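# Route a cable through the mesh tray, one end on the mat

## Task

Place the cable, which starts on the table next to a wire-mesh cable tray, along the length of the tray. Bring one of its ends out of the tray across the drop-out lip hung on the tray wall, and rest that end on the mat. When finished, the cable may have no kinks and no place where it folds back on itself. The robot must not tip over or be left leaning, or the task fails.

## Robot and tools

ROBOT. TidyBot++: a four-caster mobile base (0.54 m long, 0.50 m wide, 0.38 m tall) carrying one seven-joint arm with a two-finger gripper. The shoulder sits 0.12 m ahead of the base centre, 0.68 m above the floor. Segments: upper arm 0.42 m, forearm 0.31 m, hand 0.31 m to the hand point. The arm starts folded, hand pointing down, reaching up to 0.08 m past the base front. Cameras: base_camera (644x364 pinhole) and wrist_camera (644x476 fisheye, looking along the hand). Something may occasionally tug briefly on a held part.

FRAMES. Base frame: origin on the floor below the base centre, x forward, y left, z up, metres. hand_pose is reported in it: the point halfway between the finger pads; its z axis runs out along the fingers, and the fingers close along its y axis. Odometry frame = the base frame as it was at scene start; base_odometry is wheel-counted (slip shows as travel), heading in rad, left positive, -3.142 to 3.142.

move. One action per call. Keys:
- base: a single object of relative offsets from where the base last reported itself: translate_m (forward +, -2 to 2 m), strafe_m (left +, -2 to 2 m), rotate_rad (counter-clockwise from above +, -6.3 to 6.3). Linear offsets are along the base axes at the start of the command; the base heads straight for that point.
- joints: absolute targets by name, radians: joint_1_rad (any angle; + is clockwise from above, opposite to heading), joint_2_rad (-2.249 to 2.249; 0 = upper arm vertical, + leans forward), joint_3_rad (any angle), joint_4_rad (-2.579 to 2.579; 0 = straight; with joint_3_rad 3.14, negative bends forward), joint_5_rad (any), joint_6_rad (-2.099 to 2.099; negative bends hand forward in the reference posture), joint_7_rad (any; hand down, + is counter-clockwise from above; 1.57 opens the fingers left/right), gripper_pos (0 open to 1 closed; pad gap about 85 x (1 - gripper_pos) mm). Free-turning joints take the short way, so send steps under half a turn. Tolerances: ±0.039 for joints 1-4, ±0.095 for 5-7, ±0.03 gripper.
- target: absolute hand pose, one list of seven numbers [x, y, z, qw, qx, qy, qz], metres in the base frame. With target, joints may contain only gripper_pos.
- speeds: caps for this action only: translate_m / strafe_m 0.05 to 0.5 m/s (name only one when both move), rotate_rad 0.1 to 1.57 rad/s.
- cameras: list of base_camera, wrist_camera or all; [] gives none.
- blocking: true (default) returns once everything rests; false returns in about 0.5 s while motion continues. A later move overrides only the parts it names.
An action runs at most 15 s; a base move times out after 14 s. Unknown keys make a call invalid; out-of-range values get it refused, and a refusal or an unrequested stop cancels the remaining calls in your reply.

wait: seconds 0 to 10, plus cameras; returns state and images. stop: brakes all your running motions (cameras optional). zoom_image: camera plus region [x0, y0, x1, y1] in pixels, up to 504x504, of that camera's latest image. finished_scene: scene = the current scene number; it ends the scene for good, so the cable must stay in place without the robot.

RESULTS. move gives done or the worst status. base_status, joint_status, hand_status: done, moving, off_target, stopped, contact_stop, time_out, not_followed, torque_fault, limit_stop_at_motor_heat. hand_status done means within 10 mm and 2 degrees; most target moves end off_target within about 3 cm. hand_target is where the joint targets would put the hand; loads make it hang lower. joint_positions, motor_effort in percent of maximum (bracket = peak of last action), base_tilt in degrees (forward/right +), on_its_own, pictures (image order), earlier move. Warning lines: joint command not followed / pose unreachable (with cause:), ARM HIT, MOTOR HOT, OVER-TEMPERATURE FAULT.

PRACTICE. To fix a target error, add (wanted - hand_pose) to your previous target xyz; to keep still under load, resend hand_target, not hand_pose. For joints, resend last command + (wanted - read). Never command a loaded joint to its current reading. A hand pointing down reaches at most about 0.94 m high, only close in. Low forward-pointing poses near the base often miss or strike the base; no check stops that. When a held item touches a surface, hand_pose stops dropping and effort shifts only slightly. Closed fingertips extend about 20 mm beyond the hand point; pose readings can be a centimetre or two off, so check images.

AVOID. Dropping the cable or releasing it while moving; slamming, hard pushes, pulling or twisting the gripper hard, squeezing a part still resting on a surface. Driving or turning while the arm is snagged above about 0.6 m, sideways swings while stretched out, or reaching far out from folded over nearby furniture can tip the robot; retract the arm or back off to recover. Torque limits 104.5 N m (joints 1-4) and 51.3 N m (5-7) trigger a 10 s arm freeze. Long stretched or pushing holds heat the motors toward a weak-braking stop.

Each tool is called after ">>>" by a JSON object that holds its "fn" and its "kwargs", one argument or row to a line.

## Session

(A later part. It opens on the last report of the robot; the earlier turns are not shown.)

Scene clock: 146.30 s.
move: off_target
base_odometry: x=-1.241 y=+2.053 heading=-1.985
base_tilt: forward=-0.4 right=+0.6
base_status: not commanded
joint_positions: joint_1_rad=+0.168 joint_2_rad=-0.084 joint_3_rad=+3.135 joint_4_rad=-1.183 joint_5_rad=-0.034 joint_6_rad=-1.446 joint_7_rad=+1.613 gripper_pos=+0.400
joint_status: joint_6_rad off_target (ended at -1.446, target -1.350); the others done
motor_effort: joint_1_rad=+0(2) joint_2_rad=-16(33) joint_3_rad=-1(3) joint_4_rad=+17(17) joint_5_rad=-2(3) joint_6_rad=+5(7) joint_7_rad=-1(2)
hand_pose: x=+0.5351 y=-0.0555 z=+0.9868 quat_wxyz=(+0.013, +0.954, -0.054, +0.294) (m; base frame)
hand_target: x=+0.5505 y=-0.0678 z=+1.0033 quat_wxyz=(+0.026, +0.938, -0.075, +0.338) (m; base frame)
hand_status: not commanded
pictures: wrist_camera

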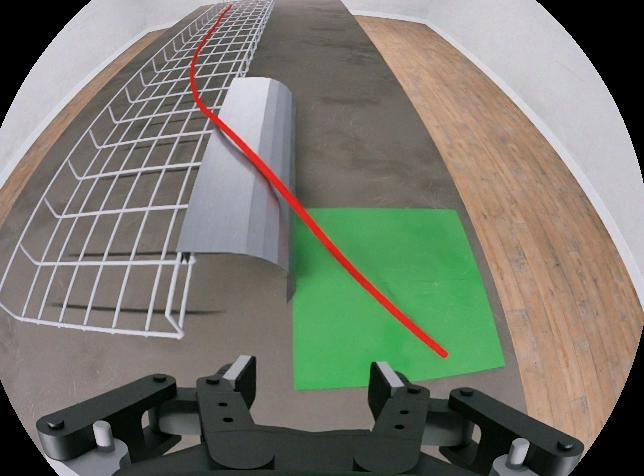

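>>> {"fn": "move", "kwargs": {
  "joints": {"joint_1_rad": 0.0, "joint_2_rad": -0.1, "joint_3_rad": 3.15, "joint_4_rad": -1.2, "joint_5_rad": 0, "joint_6_rad": -0.9, "joint_7_rad": 1.57},
  "base": {"translate_m": -0.1},
  "cameras": ["wrist_camera"]
}}

>>> {"fn": "zoom_image", "kwargs": {
  "camera": "wrist_camera",
  "region": [160, 80, 380, 260]
}}

Scene clock: 148.10 s.
move: off_target
base_odometry: x=-1.201 y=+2.145 heading=-1.986
base_tilt: forward=-0.3 right=+0.6
base_status: done
joint_positions: joint_1_rad=+0.014 joint_2_rad=-0.099 joint_3_rad=+3.139 joint_4_rad=-1.188 joint_5_rad=-0.034 joint_6_rad=-1.000 joint_7_rad=+1.611 gripper_pos=+0.400
joint_status: joint_6_rad off_target (ended at -1.000, target -0.900); the others done
motor_effort: joint_1_rad=+1(2) joint_2_rad=-17(23) joint_3_rad=+0(2) joint_4_rad=+18(19) joint_5_rad=-1(2) joint_6_rad=+8(9) joint_7_rad=-1(2)
hand_pose: x=+0.6263 y=+0.0045 z=+1.0923 quat_wxyz=(-0.004, +0.864, +0.012, +0.503) (m; base frame)
hand_target: x=+0.6403 y=-0.0034 z=+1.1135 quat_wxyz=(+0.002, +0.841, -0.004, +0.540) (m; base frame)
hand_status: not commanded
pictures: wrist_camera

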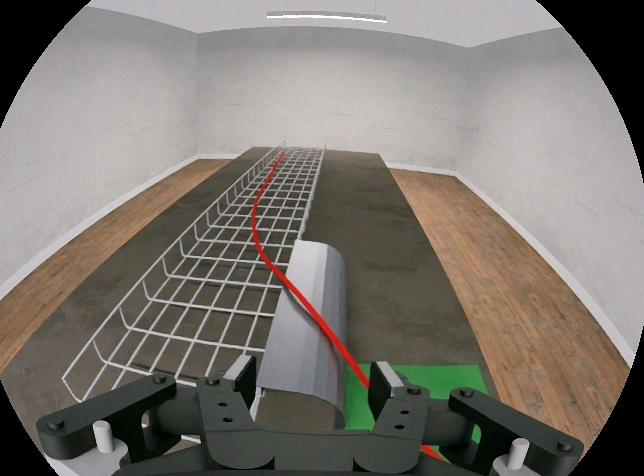

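Scaled by 2.291.

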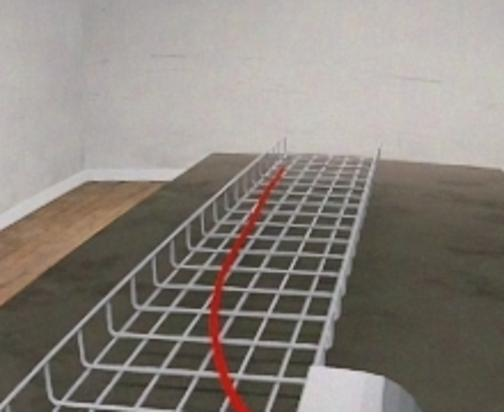

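All inside and smooth.

>>> {"fn": "finished_scene", "kwargs": {
  "scene": 2
}}

The scene is finished: the task was done.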